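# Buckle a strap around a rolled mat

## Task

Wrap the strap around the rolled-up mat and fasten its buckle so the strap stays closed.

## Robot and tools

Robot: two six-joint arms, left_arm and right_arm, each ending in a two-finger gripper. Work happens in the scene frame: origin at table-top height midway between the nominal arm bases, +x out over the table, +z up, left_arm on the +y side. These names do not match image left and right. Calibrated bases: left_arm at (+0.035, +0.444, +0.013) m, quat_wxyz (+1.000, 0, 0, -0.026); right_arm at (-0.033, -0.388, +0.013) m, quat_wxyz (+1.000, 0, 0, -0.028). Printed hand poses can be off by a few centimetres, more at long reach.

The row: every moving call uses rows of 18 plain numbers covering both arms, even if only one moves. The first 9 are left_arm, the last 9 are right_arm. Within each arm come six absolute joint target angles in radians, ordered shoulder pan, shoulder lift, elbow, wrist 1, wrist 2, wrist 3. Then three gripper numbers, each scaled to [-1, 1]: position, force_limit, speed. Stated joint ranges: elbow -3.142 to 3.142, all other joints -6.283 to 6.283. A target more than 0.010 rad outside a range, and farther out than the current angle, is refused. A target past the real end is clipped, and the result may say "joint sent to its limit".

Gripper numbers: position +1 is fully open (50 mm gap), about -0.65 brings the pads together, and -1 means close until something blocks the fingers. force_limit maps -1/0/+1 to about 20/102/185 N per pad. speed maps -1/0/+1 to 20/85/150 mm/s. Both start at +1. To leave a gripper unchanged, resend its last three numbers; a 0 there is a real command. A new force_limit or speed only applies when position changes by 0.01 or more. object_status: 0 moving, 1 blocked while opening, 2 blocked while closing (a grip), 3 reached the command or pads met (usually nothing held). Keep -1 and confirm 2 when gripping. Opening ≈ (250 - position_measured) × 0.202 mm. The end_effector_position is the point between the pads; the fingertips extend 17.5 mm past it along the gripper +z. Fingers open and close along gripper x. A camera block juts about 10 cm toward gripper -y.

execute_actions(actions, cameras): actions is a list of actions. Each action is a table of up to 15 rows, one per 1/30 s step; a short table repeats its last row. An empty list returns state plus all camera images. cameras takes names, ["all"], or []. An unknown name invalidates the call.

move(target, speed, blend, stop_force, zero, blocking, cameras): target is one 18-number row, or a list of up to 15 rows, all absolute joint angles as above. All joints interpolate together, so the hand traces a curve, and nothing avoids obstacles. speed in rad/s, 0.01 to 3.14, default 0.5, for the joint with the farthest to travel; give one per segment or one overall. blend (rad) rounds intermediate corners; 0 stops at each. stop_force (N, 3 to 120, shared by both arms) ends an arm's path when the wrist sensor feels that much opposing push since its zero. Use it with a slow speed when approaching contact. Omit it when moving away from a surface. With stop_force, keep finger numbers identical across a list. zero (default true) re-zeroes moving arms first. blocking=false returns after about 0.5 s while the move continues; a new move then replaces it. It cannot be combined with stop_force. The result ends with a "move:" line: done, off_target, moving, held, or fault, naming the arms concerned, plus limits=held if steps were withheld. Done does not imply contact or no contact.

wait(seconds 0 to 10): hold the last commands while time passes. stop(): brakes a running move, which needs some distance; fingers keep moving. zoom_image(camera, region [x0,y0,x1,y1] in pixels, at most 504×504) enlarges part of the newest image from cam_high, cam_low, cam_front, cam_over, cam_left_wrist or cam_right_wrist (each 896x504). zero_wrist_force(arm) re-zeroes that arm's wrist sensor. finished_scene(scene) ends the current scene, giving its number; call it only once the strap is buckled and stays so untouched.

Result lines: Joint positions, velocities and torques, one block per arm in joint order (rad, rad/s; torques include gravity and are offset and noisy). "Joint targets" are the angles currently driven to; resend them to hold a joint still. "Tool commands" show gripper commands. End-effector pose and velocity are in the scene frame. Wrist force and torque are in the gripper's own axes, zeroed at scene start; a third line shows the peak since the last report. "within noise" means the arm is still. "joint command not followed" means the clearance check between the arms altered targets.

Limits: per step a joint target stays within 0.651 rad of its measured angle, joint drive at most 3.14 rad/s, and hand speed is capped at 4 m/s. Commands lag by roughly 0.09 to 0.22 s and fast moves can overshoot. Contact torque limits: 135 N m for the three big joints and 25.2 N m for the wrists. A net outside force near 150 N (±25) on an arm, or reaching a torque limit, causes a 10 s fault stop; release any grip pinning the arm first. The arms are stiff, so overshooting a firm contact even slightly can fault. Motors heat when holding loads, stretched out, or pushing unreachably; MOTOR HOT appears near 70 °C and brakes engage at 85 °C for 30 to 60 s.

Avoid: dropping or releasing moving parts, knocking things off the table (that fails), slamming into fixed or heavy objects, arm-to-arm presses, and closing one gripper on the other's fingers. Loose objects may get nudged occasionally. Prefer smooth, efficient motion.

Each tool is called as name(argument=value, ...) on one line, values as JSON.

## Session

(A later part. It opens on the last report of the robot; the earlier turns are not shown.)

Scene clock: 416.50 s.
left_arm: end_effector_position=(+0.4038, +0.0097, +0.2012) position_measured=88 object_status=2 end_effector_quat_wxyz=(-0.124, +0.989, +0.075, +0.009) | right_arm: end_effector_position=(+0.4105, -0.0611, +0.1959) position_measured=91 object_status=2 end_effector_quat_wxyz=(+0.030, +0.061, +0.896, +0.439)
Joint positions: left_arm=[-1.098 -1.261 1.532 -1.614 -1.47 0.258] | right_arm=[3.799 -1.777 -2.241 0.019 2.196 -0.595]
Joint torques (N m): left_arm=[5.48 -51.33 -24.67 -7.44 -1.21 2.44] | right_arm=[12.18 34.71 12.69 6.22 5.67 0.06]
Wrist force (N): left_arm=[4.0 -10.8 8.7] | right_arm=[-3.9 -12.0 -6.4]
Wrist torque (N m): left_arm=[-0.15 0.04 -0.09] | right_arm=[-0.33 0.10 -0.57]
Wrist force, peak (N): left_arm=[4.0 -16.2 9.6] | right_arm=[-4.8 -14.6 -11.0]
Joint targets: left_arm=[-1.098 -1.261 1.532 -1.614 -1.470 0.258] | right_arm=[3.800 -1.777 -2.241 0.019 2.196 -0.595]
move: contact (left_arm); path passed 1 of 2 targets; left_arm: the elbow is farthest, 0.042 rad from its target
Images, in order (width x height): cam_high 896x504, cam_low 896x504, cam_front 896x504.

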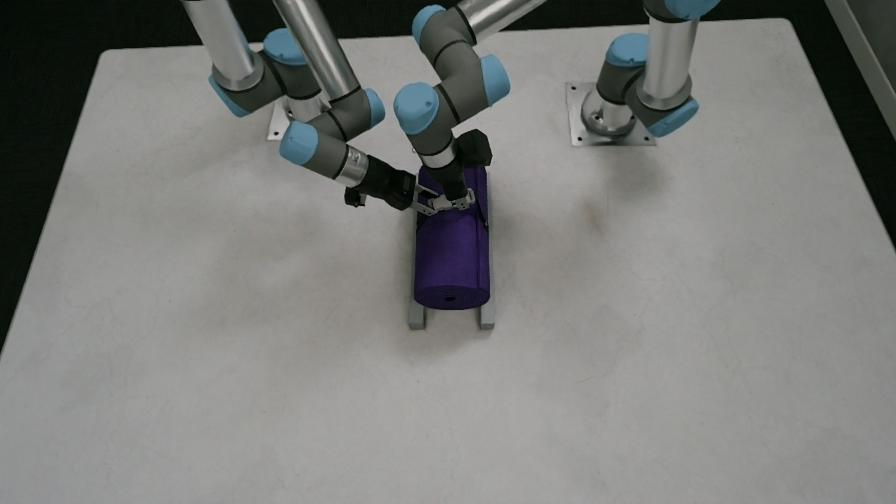

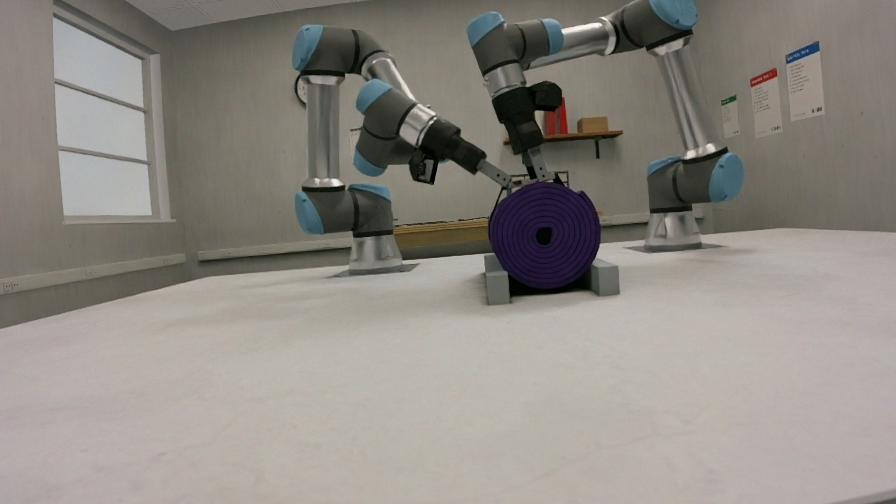

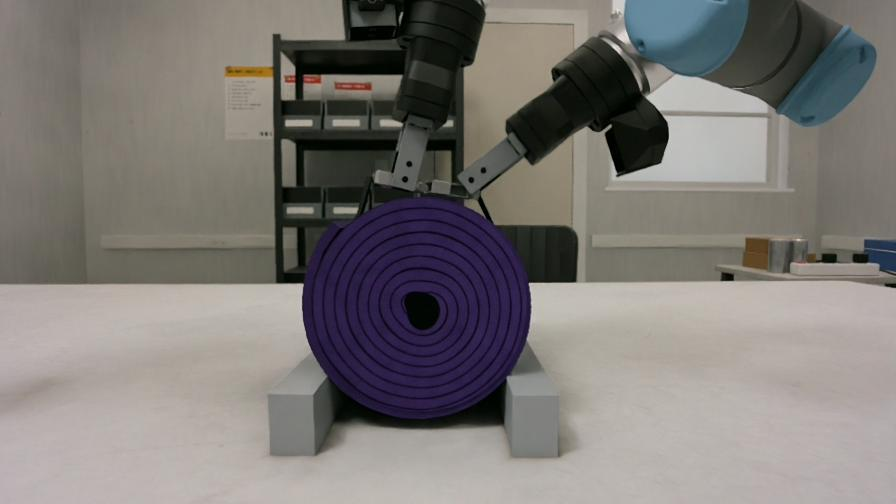

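move(target=[[-1.0953,-1.2769,1.5489,-1.6156,-1.4696,0.2613,-1,-0.4,-1,3.7995,-1.7773,-2.2412,0.0188,2.1957,-0.5953,-1,-0.3,-1],[-0.8990,-1.3804,1.7137,-1.9731,-1.6973,0.3474,-1,-0.4,-1,3.7995,-1.7773,-2.2412,0.0188,2.1957,-0.5953,-1,-0.3,-1]], speed=0.2, blend=0.02, cameras=["cam_high","cam_left_wrist","cam_over","cam_front"])

zoom_image(camera="cam_high", region=[410, 180, 482, 220])

zoom_image(camera="cam_front", region=[400, 160, 490, 210])

Scene clock: 436.40 s.
left_arm: end_effector_position=(+0.4473, +0.0396, +0.2147) position_measured=88 object_status=2 end_effector_quat_wxyz=(+0.060, +0.988, +0.133, -0.040) | right_arm: end_effector_position=(+0.4105, -0.0611, +0.1959) position_measured=91 object_status=2 end_effector_quat_wxyz=(+0.030, +0.061, +0.896, +0.439)
Joint positions: left_arm=[-0.899 -1.38 1.714 -1.973 -1.697 0.347] | right_arm=[3.8 -1.777 -2.241 0.019 2.196 -0.595]
Joint torques (N m): left_arm=[-8.99 -28.8 -31.22 -1.27 1.47 -2.88] | right_arm=[-6.1 34.64 13.04 3.05 -1.03 -0.11]
Wrist force (N): left_arm=[-0.3 -1.8 3.4] | right_arm=[-1.7 -5.5 1.0]
Wrist torque (N m): left_arm=[-0.15 0.02 -0.27] | right_arm=[-0.31 0.22 -0.61]
Wrist force, peak (N): left_arm=[4.4 -11.0 9.0] | right_arm=[-4.2 -12.2 -6.6]
Joint targets: left_arm=[-0.899 -1.380 1.714 -1.973 -1.697 0.347] | right_arm=[3.800 -1.777 -2.241 0.019 2.196 -0.595]
move: done; blend cut to 0.0086 rad at target 1
Images, in order (width x height): cam_high 896x504, cam_front 896x504, cam_over 896x504, cam_left_wrist 896x504.

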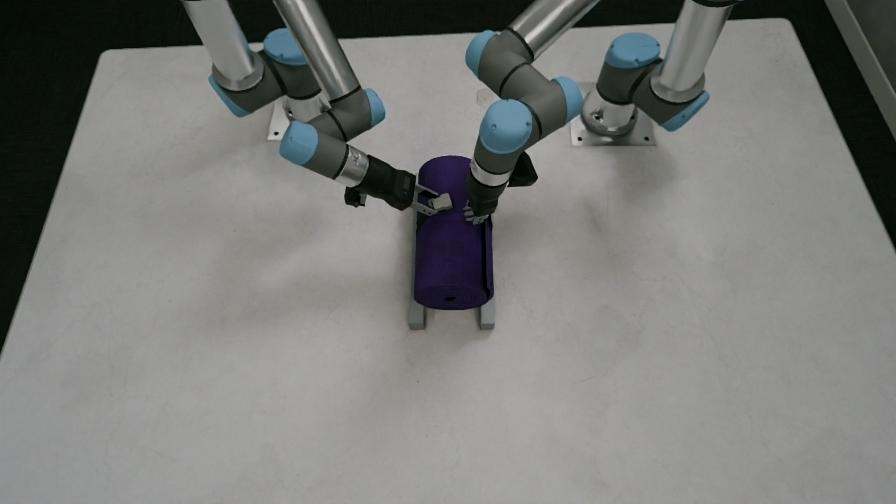

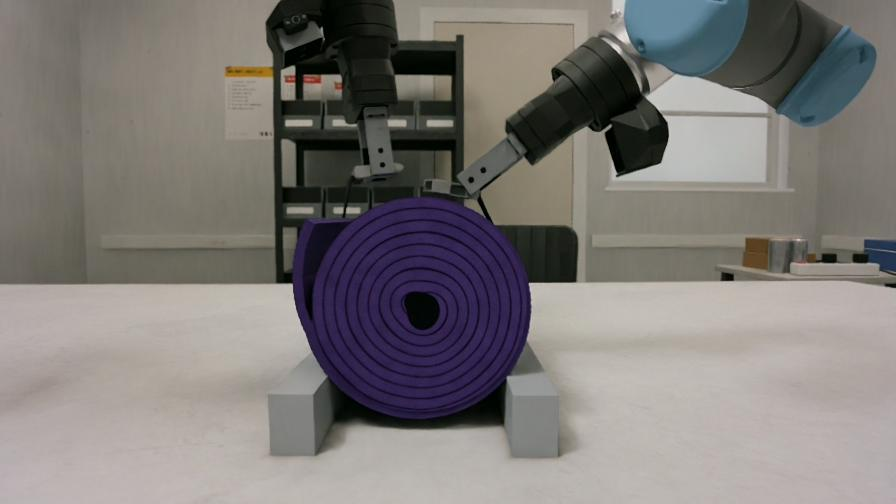

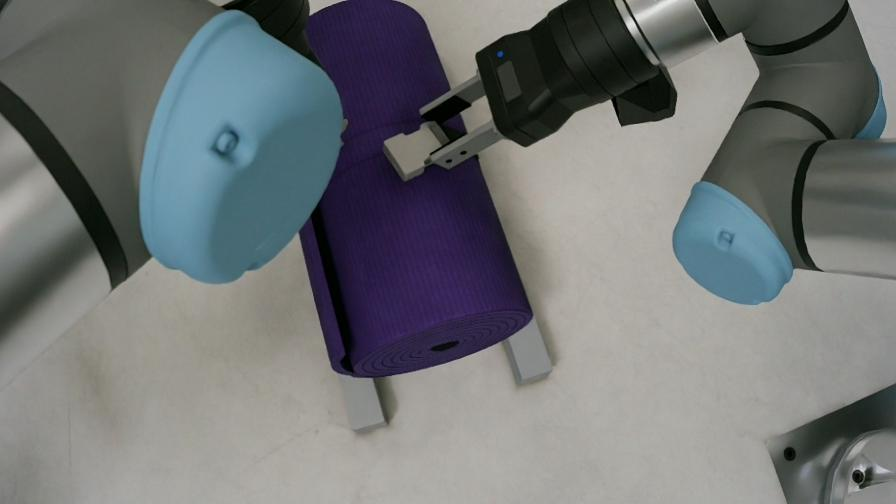

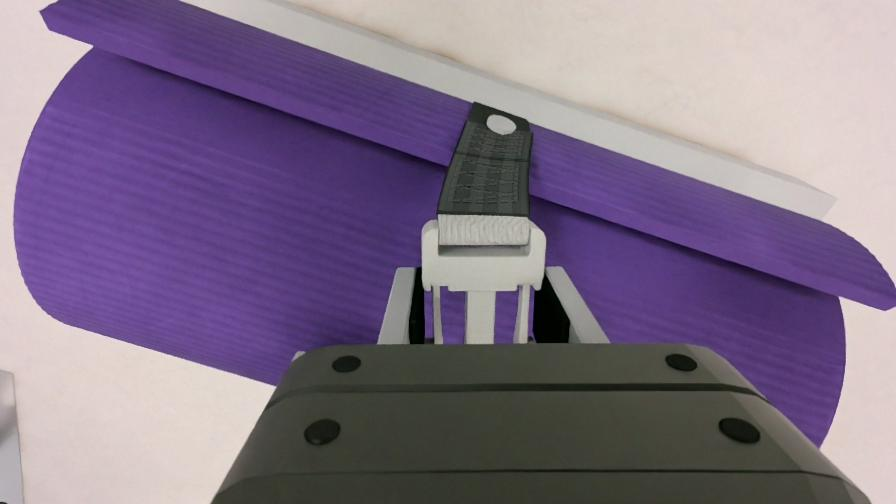

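Scaled by 7.000.

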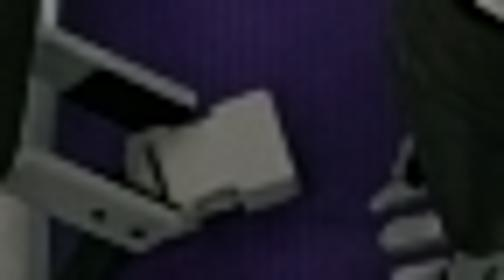

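Scaled by 5.600.

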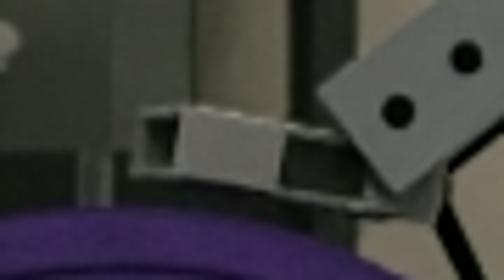

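zoom_image(camera="cam_high", region=[424, 188, 460, 216])

zoom_image(camera="cam_over", region=[374, 106, 482, 190])

zoom_image(camera="cam_front", region=[415, 170, 485, 205])

Scaled by 14.000.

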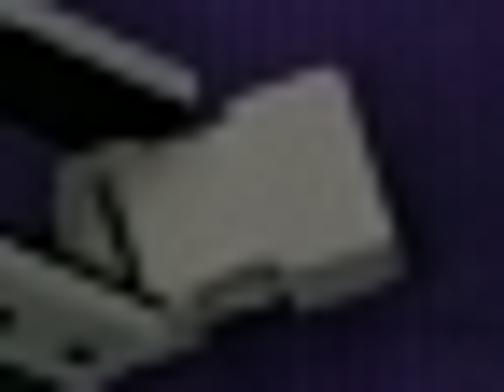

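Scaled by 4.667.

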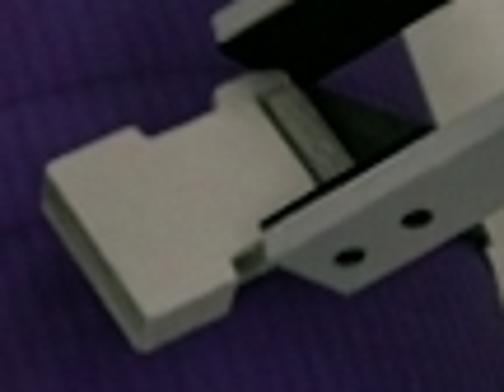

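Scaled by 7.200.

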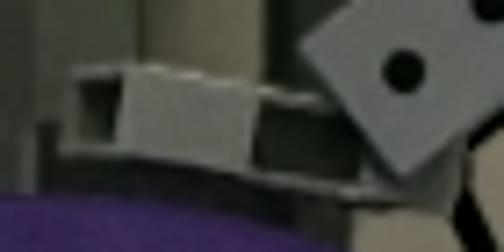

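move(target=[[-0.8990,-1.3804,1.7137,-1.9731,-1.6973,0.3474,-1,-0.4,-1,3.7569,-1.8946,-2.2697,0.2722,2.3035,-0.5556,-1,-0.3,-1],[-0.8990,-1.3804,1.7137,-1.9731,-1.6973,0.3474,-1,-0.4,-1,3.7569,-1.8946,-2.2697,0.2722,2.3035,-0.5556,1,-0.3,-1]], speed=0.15, cameras=["cam_high","cam_right_wrist","cam_over","cam_front"])

zoom_image(camera="cam_high", region=[408, 180, 471, 215])

zoom_image(camera="cam_over", region=[374, 96, 500, 194])

zoom_image(camera="cam_front", region=[400, 160, 490, 210])

Scene clock: 485.87 s.
left_arm: end_effector_position=(+0.4473, +0.0396, +0.2147) position_measured=88 object_status=2 end_effector_quat_wxyz=(+0.060, +0.988, +0.133, -0.040) | right_arm: end_effector_position=(+0.4105, -0.0631, +0.1849) position_measured=3 object_status=0 end_effector_quat_wxyz=(+0.030, +0.055, +0.866, +0.496)
Joint positions: left_arm=[-0.899 -1.38 1.714 -1.973 -1.697 0.347] | right_arm=[3.757 -1.895 -2.27 0.272 2.303 -0.556]
Joint torques (N m): left_arm=[-9.28 -29.29 -31.82 -5.27 -2.08 -2.58] | right_arm=[6.81 38.53 21.81 4.85 -1.58 -0.82]
Wrist force (N): left_arm=[-0.9 -2.0 2.6] | right_arm=[-0.4 -1.2 0.0]
Wrist torque (N m): left_arm=[-0.18 0.03 -0.27] | right_arm=[-0.25 0.29 -0.75]
Wrist force, peak (N): left_arm=[-0.6 -2.0 3.4] | right_arm=[-1.8 -5.7 0.9]
Joint targets: left_arm=[-0.899 -1.380 1.714 -1.973 -1.697 0.347] | right_arm=[3.757 -1.895 -2.270 0.272 2.303 -0.556]
move: done
Images, in order (width x height): cam_high 896x504, cam_front 896x504, cam_over 896x504, cam_right_wrist 896x504.

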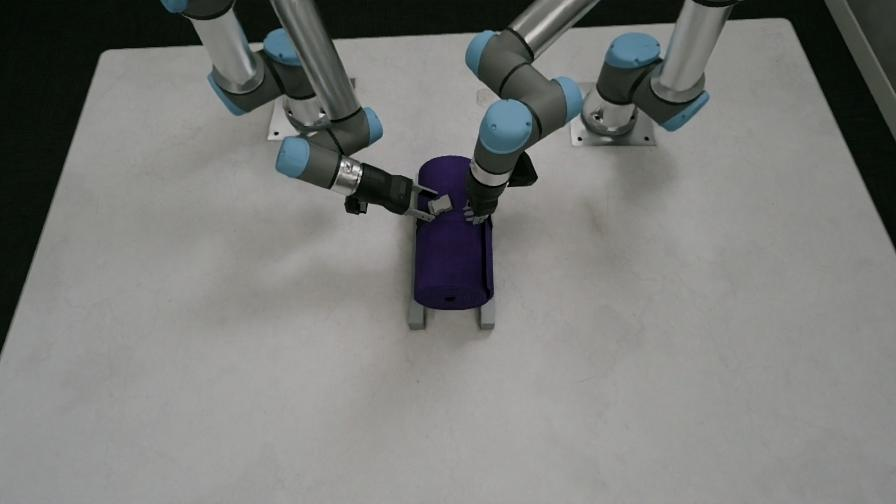

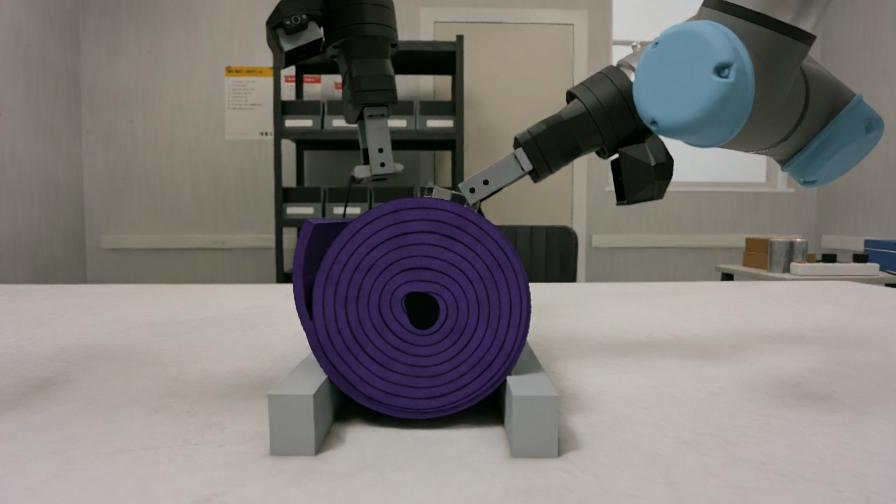

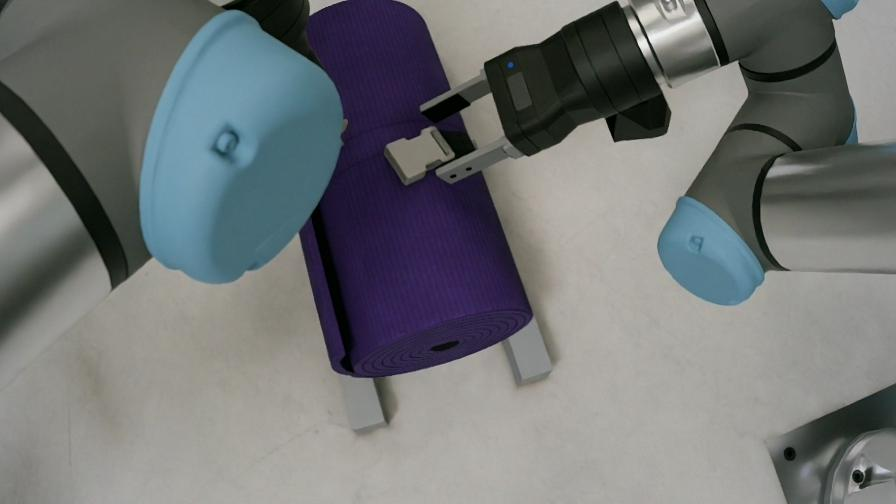

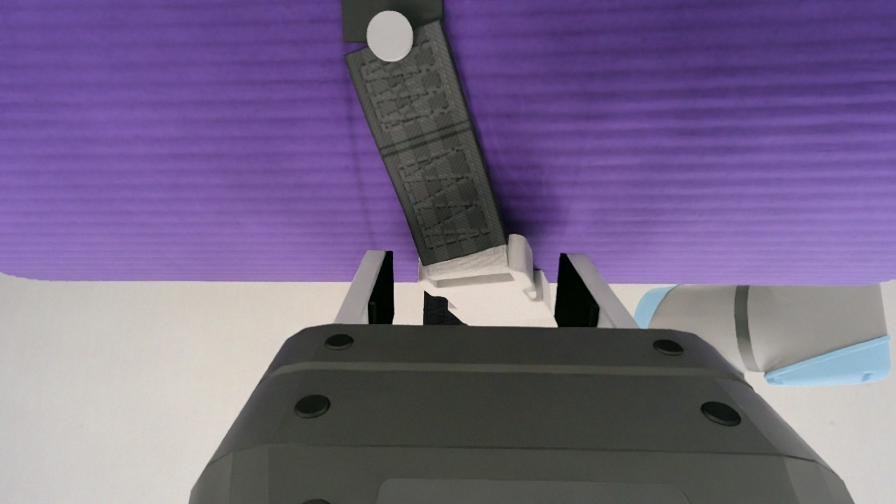

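Scaled by 8.000.

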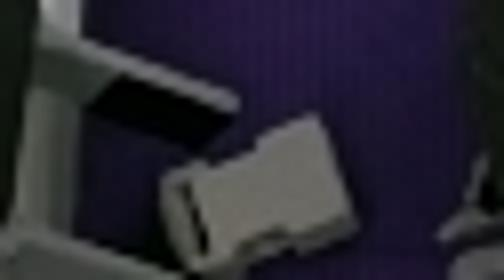

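Scaled by 4.000.

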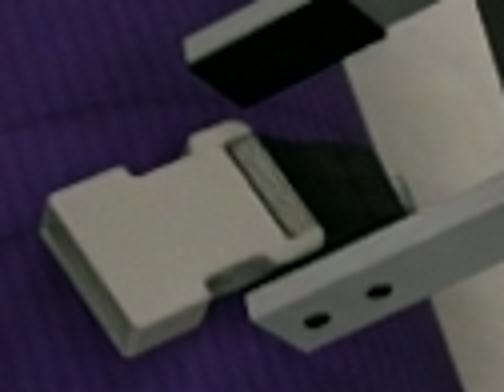

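Scaled by 5.600.

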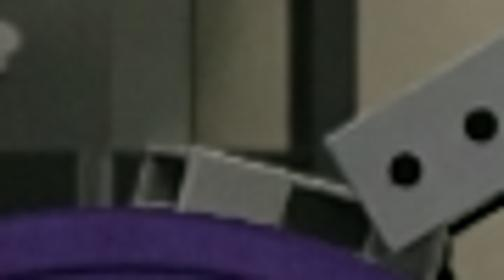

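move(target=[[-0.8990,-1.3804,1.7137,-1.9731,-1.6973,0.3474,-1,-0.4,-1,3.6806,-1.7392,-2.2685,0.0639,2.3587,-0.6309,1,-0.3,-1],[-0.8990,-1.3804,1.7137,-1.9731,-1.6973,0.3474,-1,-0.4,-1,3.6933,-1.7867,-2.0101,-0.6568,2.3886,-1.2240,1,-0.3,-1]], speed=0.4, cameras=["cam_high","cam_right_wrist","cam_front"])

zoom_image(camera="cam_high", region=[408, 180, 471, 215])

zoom_image(camera="cam_front", region=[400, 140, 526, 210])

Scene clock: 515.37 s.
left_arm: end_effector_position=(+0.4473, +0.0396, +0.2147) position_measured=88 object_status=2 end_effector_quat_wxyz=(+0.060, +0.988, +0.133, -0.040) | right_arm: end_effector_position=(+0.4186, -0.0803, +0.2056) position_measured=3 object_status=3 end_effector_quat_wxyz=(-0.053, -0.118, +0.904, +0.408)
Joint positions: left_arm=[-0.899 -1.38 1.714 -1.973 -1.697 0.347] | right_arm=[3.693 -1.787 -2.01 -0.657 2.389 -1.224]
Joint torques (N m): left_arm=[-9.62 -29.17 -31.04 -5.04 -2.06 -2.16] | right_arm=[-0.95 39.14 11.69 2.21 0.85 -0.49]
Wrist force (N): left_arm=[-0.5 -1.9 3.1] | right_arm=[-0.2 -0.8 -0.2]
Wrist torque (N m): left_arm=[-0.17 0.02 -0.27] | right_arm=[-0.21 0.17 -0.66]
Wrist force, peak (N): left_arm=[-0.6 -2.2 3.6] | right_arm=[-0.1 -2.4 1.6]
Joint targets: left_arm=[-0.899 -1.380 1.714 -1.973 -1.697 0.347] | right_arm=[3.693 -1.787 -2.010 -0.657 2.389 -1.224]
move: done
Images, in order (width x height): cam_high 896x504, cam_front 896x504, cam_right_wrist 896x504.

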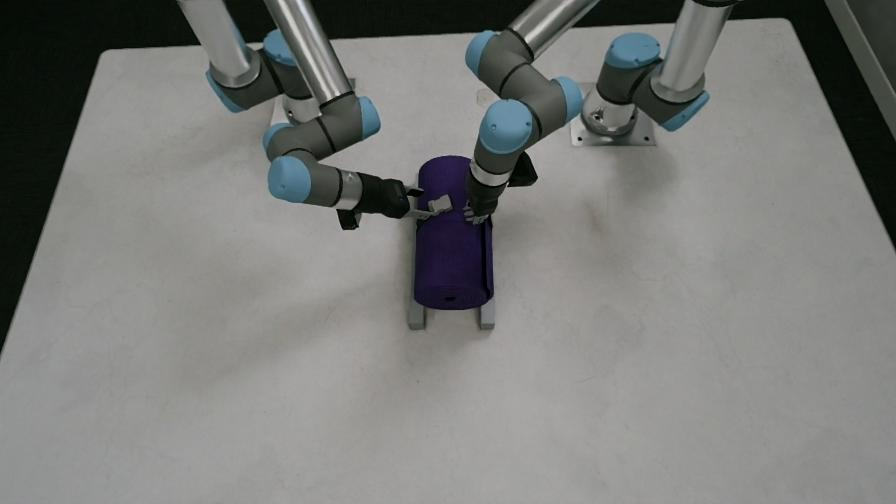

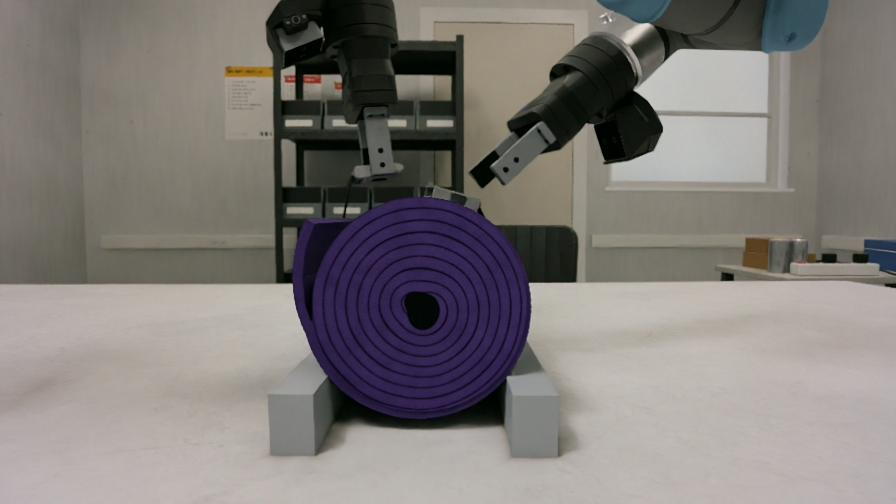

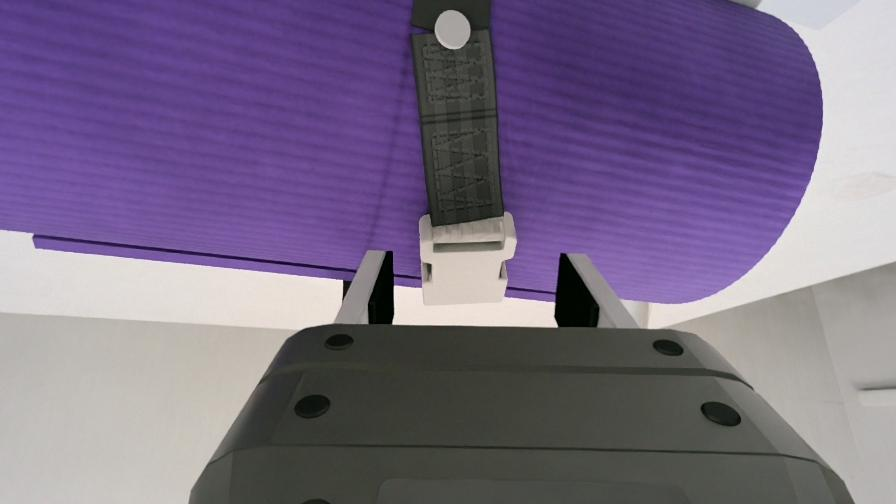

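Scaled by 8.000.

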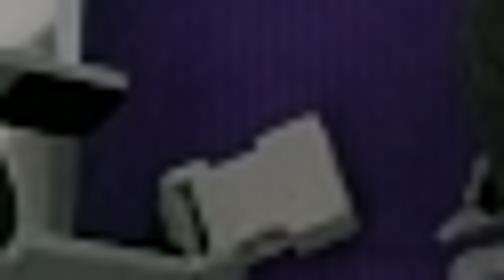

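Scaled by 4.000.

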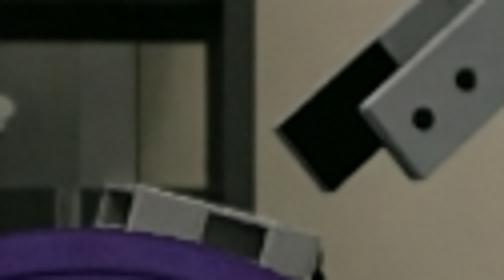

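move(target=[-0.8990,-1.3804,1.7137,-1.9731,-1.6973,0.3474,-1,-0.4,-1,3.7373,-1.8293,-2.0332,-0.5463,2.3763,-1.1624,1,-0.3,-1], speed=0.08, stop_force=5, cameras=["cam_right_wrist","cam_front"])

zoom_image(camera="cam_front", region=[400, 140, 526, 210])

Scene clock: 521.93 s.
left_arm: end_effector_position=(+0.4473, +0.0396, +0.2147) position_measured=88 object_status=2 end_effector_quat_wxyz=(+0.060, +0.988, +0.133, -0.040) | right_arm: end_effector_position=(+0.4129, -0.0584, +0.1857) position_measured=3 object_status=3 end_effector_quat_wxyz=(-0.053, -0.118, +0.904, +0.408)
Joint positions: left_arm=[-0.899 -1.38 1.714 -1.973 -1.697 0.347] | right_arm=[3.737 -1.829 -2.033 -0.546 2.376 -1.162]
Joint torques (N m): left_arm=[-9.63 -29.03 -30.67 -5 -2.04 -2.25] | right_arm=[-7.2 40.52 27.38 2.97 3.92 -0.88]
Wrist force (N): left_arm=[-0.9 -2.2 2.5] | right_arm=[-0.1 -0.9 -0.3]
Wrist torque (N m): left_arm=[-0.20 0.02 -0.27] | right_arm=[-0.21 0.16 -0.68]
Wrist force, peak (N): left_arm=[-0.4 -2.1 3.5] | right_arm=[0.0 -0.2 -1.1]
Joint targets: left_arm=[-0.899 -1.380 1.714 -1.973 -1.697 0.347] | right_arm=[3.737 -1.829 -2.033 -0.546 2.376 -1.162]
move: done
Images, in order (width x height): cam_front 896x504, cam_right_wrist 896x504.

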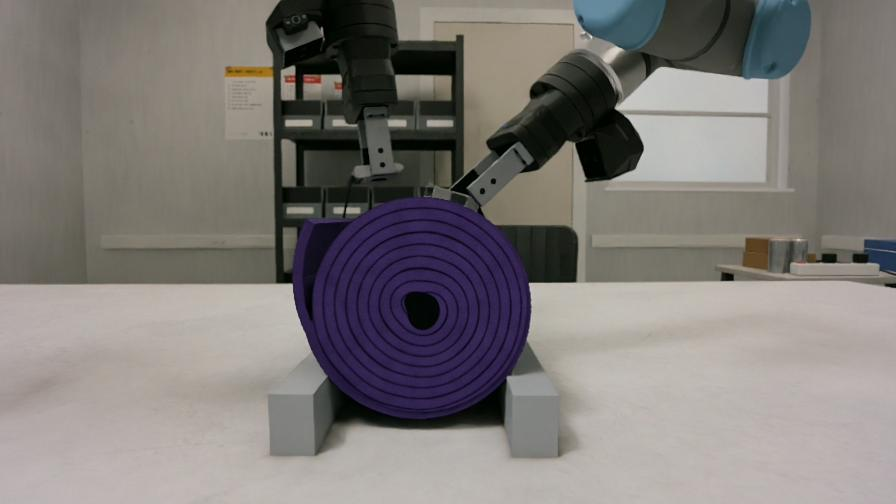

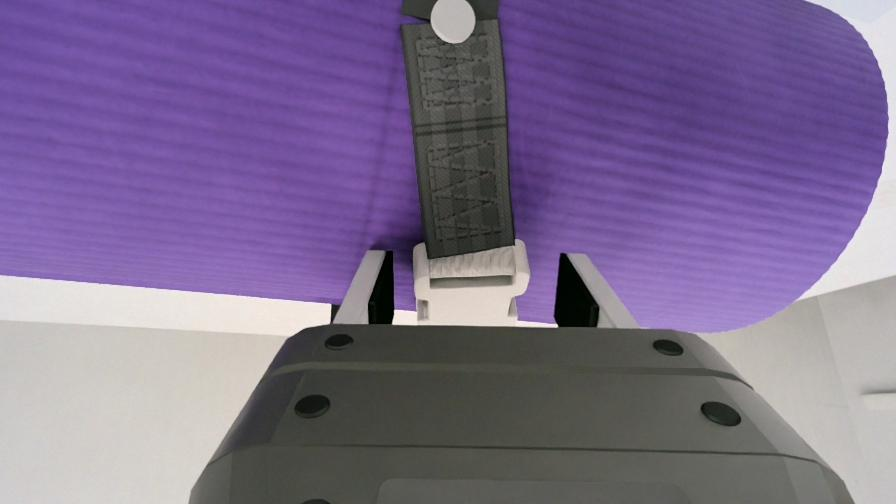

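Scaled by 4.000.

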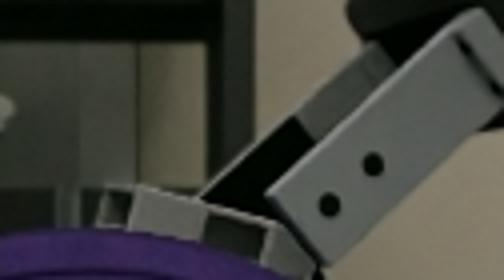

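move(target=[[-0.8990,-1.3804,1.7137,-1.9731,-1.6973,0.3474,-1,-0.4,-1,3.7373,-1.8293,-2.0332,-0.5463,2.3763,-1.1624,-1,-0.1,-1],[-0.8990,-1.3804,1.7137,-1.9731,-1.6973,0.3474,-1,-0.4,-1,3.7598,-1.7849,-2.1049,-0.3624,2.3116,-0.9387,-1,-0.1,-1]], speed=0.15, cameras=["cam_right_wrist","cam_front","cam_high","cam_low","cam_left_wrist"])

zoom_image(camera="cam_front", region=[350, 140, 476, 210])

zoom_image(camera="cam_high", region=[408, 180, 498, 230])

Scene clock: 540.80 s.
left_arm: end_effector_position=(+0.4473, +0.0396, +0.2147) position_measured=88 object_status=2 end_effector_quat_wxyz=(+0.060, +0.988, +0.133, -0.040) | right_arm: end_effector_position=(+0.4117, -0.0586, +0.1966) position_measured=89 object_status=2 end_effector_quat_wxyz=(-0.022, -0.050, +0.910, +0.411) end_effector_velocity=(+0.000, +0.000, +0.000) end_effector_angular_velocity=(+0.000, +0.002, +0.004)
Joint positions: left_arm=[-0.899 -1.38 1.714 -1.973 -1.697 0.347] | right_arm=[3.76 -1.785 -2.105 -0.362 2.311 -0.939]
Joint velocities: left_arm=[within noise] | right_arm=[0 -0.001 0.001 -0.005 0.003 -0.005]
Joint torques (N m): left_arm=[-9.22 -29.23 -29.72 -5.09 -2.14 -2.07] | right_arm=[-3.84 19.95 29.09 2.76 4.57 -0.93]
Wrist force (N): left_arm=[-0.4 -2.1 3.4] | right_arm=[-1.5 -5.5 1.1]
Wrist torque (N m): left_arm=[-0.20 0.01 -0.27] | right_arm=[-0.28 0.18 -0.62]
Wrist force, peak (N): left_arm=[-0.4 -1.9 3.5] | right_arm=[-1.5 -5.6 1.2]
Joint targets: left_arm=[-0.899 -1.380 1.714 -1.973 -1.697 0.347] | right_arm=[3.760 -1.785 -2.105 -0.362 2.312 -0.939]
move: done
Images, in order (width x height): cam_high 896x504, cam_low 896x504, cam_front 896x504, cam_left_wrist 896x504, cam_right_wrist 896x504.

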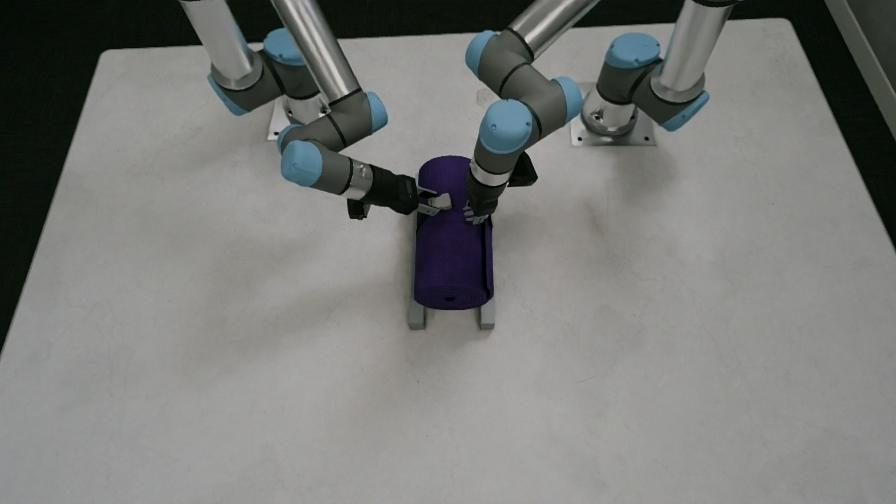

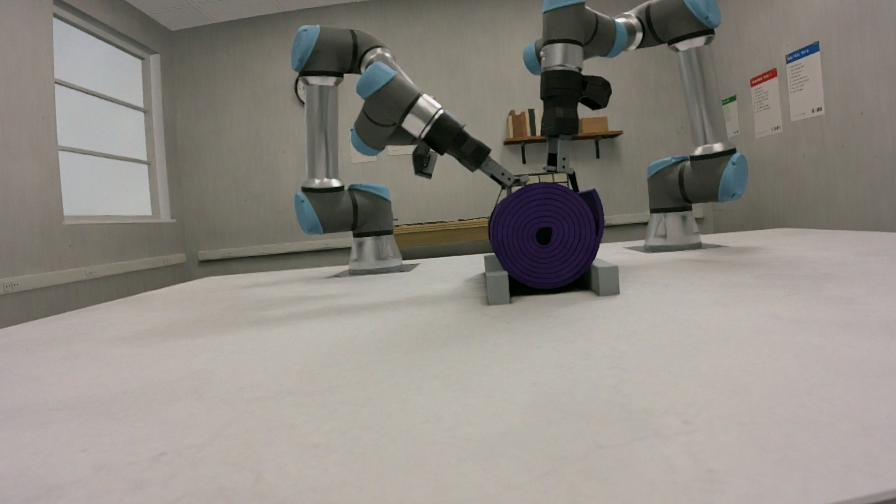

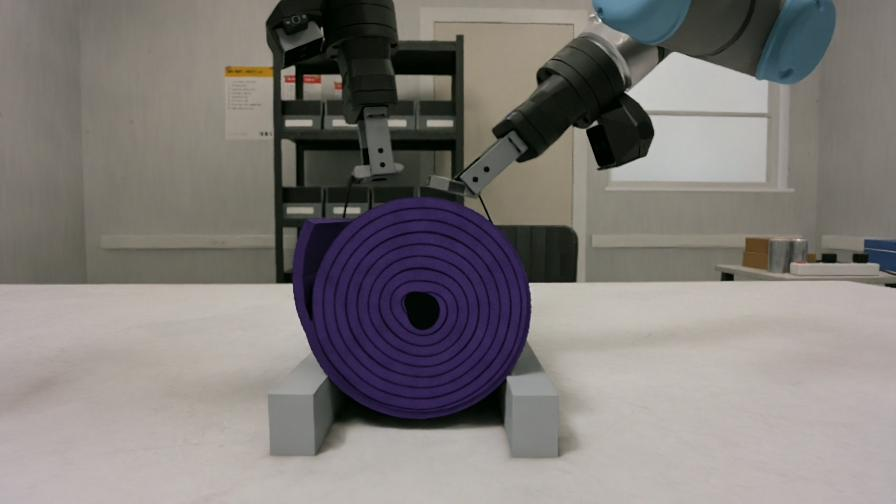

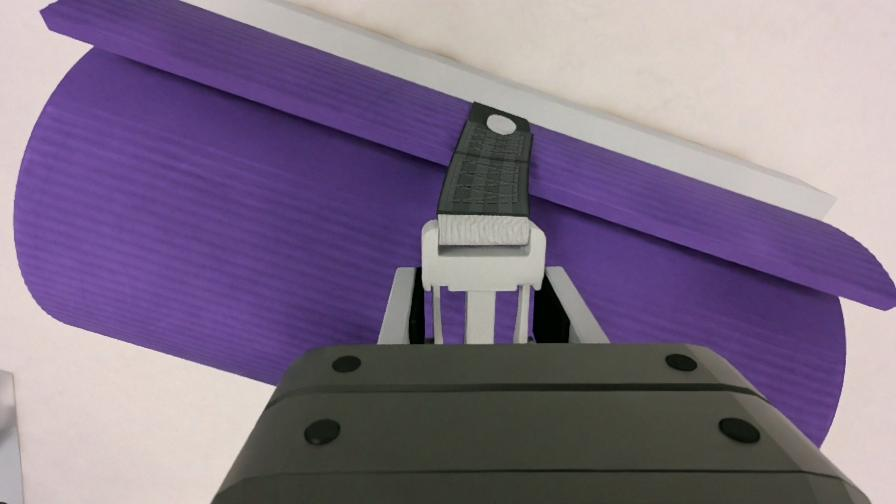

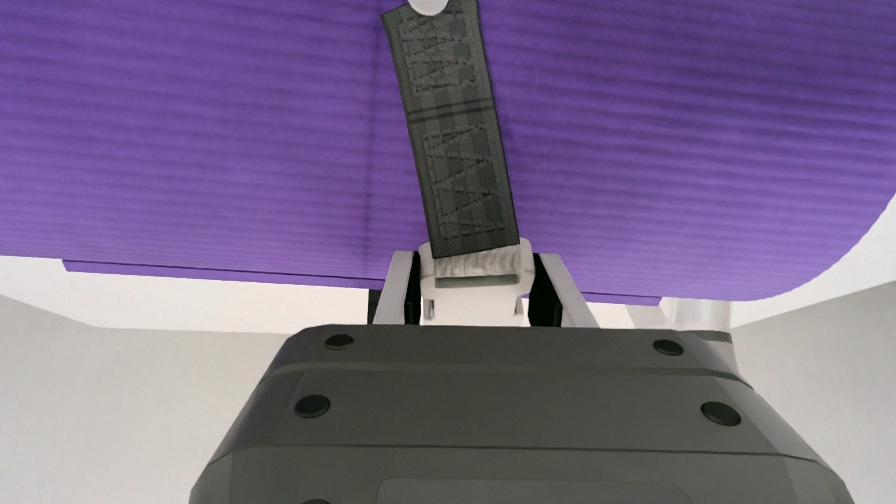

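Scaled by 4.000.

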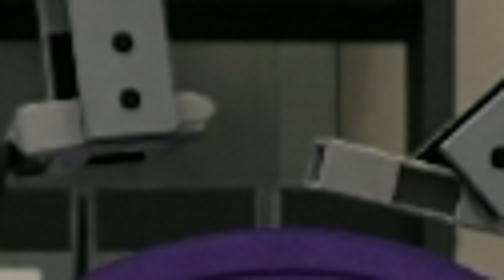

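Scaled by 5.600.

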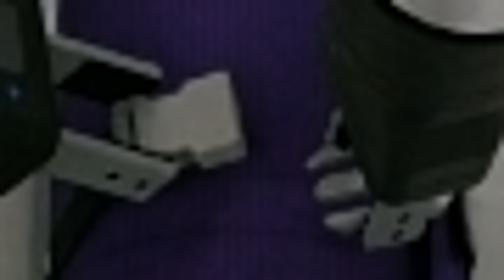

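move(target=[-1.1045,-1.2426,1.4826,-1.5270,-1.4484,0.2964,-1,-0.4,-1,3.7598,-1.7849,-2.1049,-0.3624,2.3116,-0.9387,-1,-0.1,-1], speed=0.2, stop_force=20, cameras=["cam_right_wrist","cam_front","cam_high","cam_low"])

zoom_image(camera="cam_front", region=[350, 140, 476, 210])

zoom_image(camera="cam_high", region=[408, 175, 498, 225])

zoom_image(camera="cam_low", region=[500, 155, 590, 205])

zoom_image(camera="cam_right_wrist", region=[400, 230, 560, 330])

Scene clock: 560.23 s.
left_arm: end_effector_position=(+0.4043, +0.0142, +0.2095) position_measured=88 object_status=2 end_effector_quat_wxyz=(-0.153, +0.987, +0.050, +0.008) | right_arm: end_effector_position=(+0.4117, -0.0586, +0.1966) position_measured=89 object_status=2 end_effector_quat_wxyz=(-0.022, -0.050, +0.910, +0.411)
Joint positions: left_arm=[-1.105 -1.243 1.483 -1.527 -1.448 0.296] | right_arm=[3.76 -1.785 -2.105 -0.362 2.312 -0.939]
Joint torques (N m): left_arm=[10.07 -53.13 -18.21 -1.39 -1.66 2.39] | right_arm=[-6.46 20.42 28.6 5.49 4.72 0.9]
Wrist force (N): left_arm=[2.7 -0.1 6.6] | right_arm=[-1.1 -7.1 1.5]
Wrist torque (N m): left_arm=[-0.17 0.05 0.02] | right_arm=[-0.33 0.17 -0.60]
Wrist force, peak (N): left_arm=[3.8 0.3 7.7] | right_arm=[-1.1 -7.1 1.5]
Joint targets: left_arm=[-1.105 -1.243 1.483 -1.527 -1.448 0.296] | right_arm=[3.760 -1.785 -2.105 -0.362 2.312 -0.939]
move: done
Images, in order (width x height): cam_high 896x504, cam_low 896x504, cam_front 896x504, cam_right_wrist 896x504.

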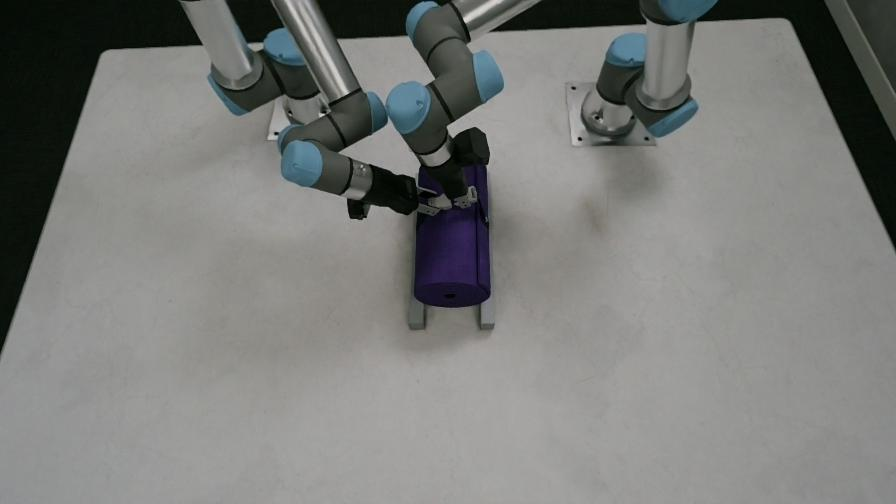

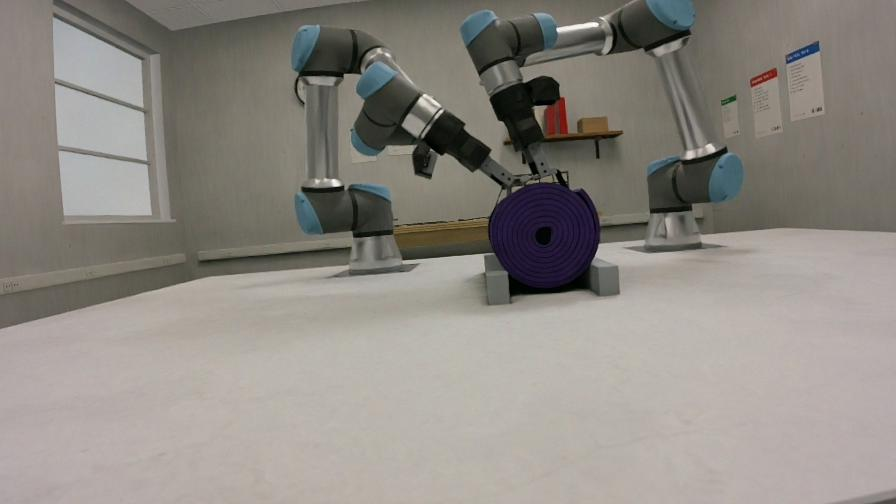

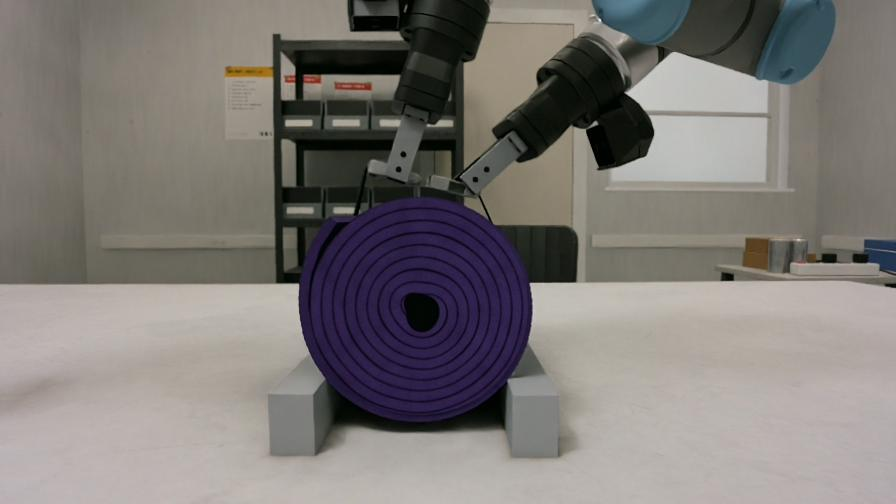

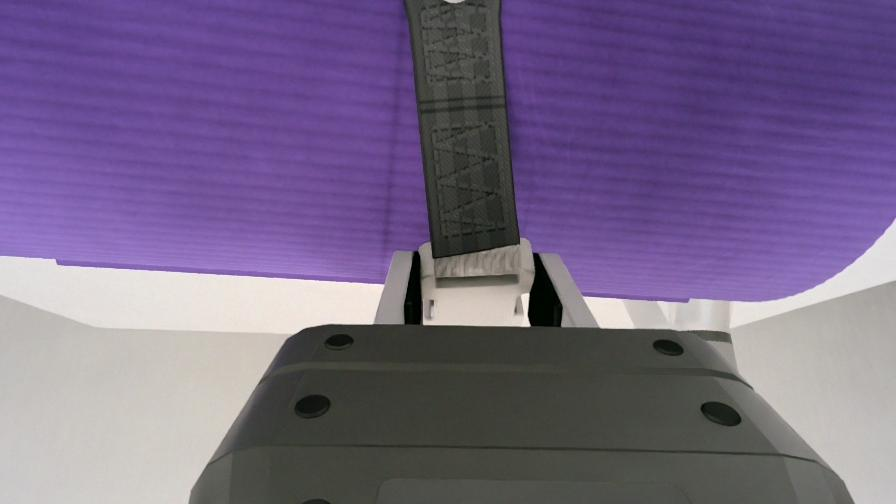

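Scaled by 4.000.

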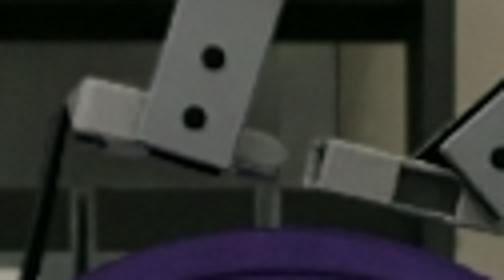

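Scaled by 5.600.

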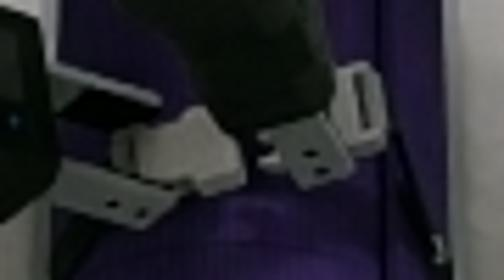

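Scaled by 5.600.

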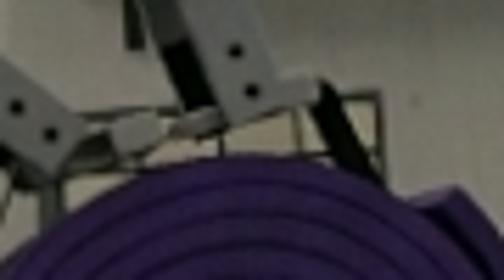

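Scaled by 3.150.

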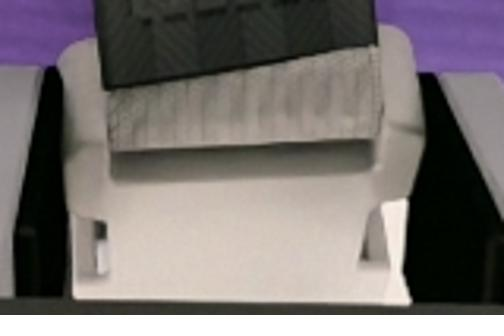

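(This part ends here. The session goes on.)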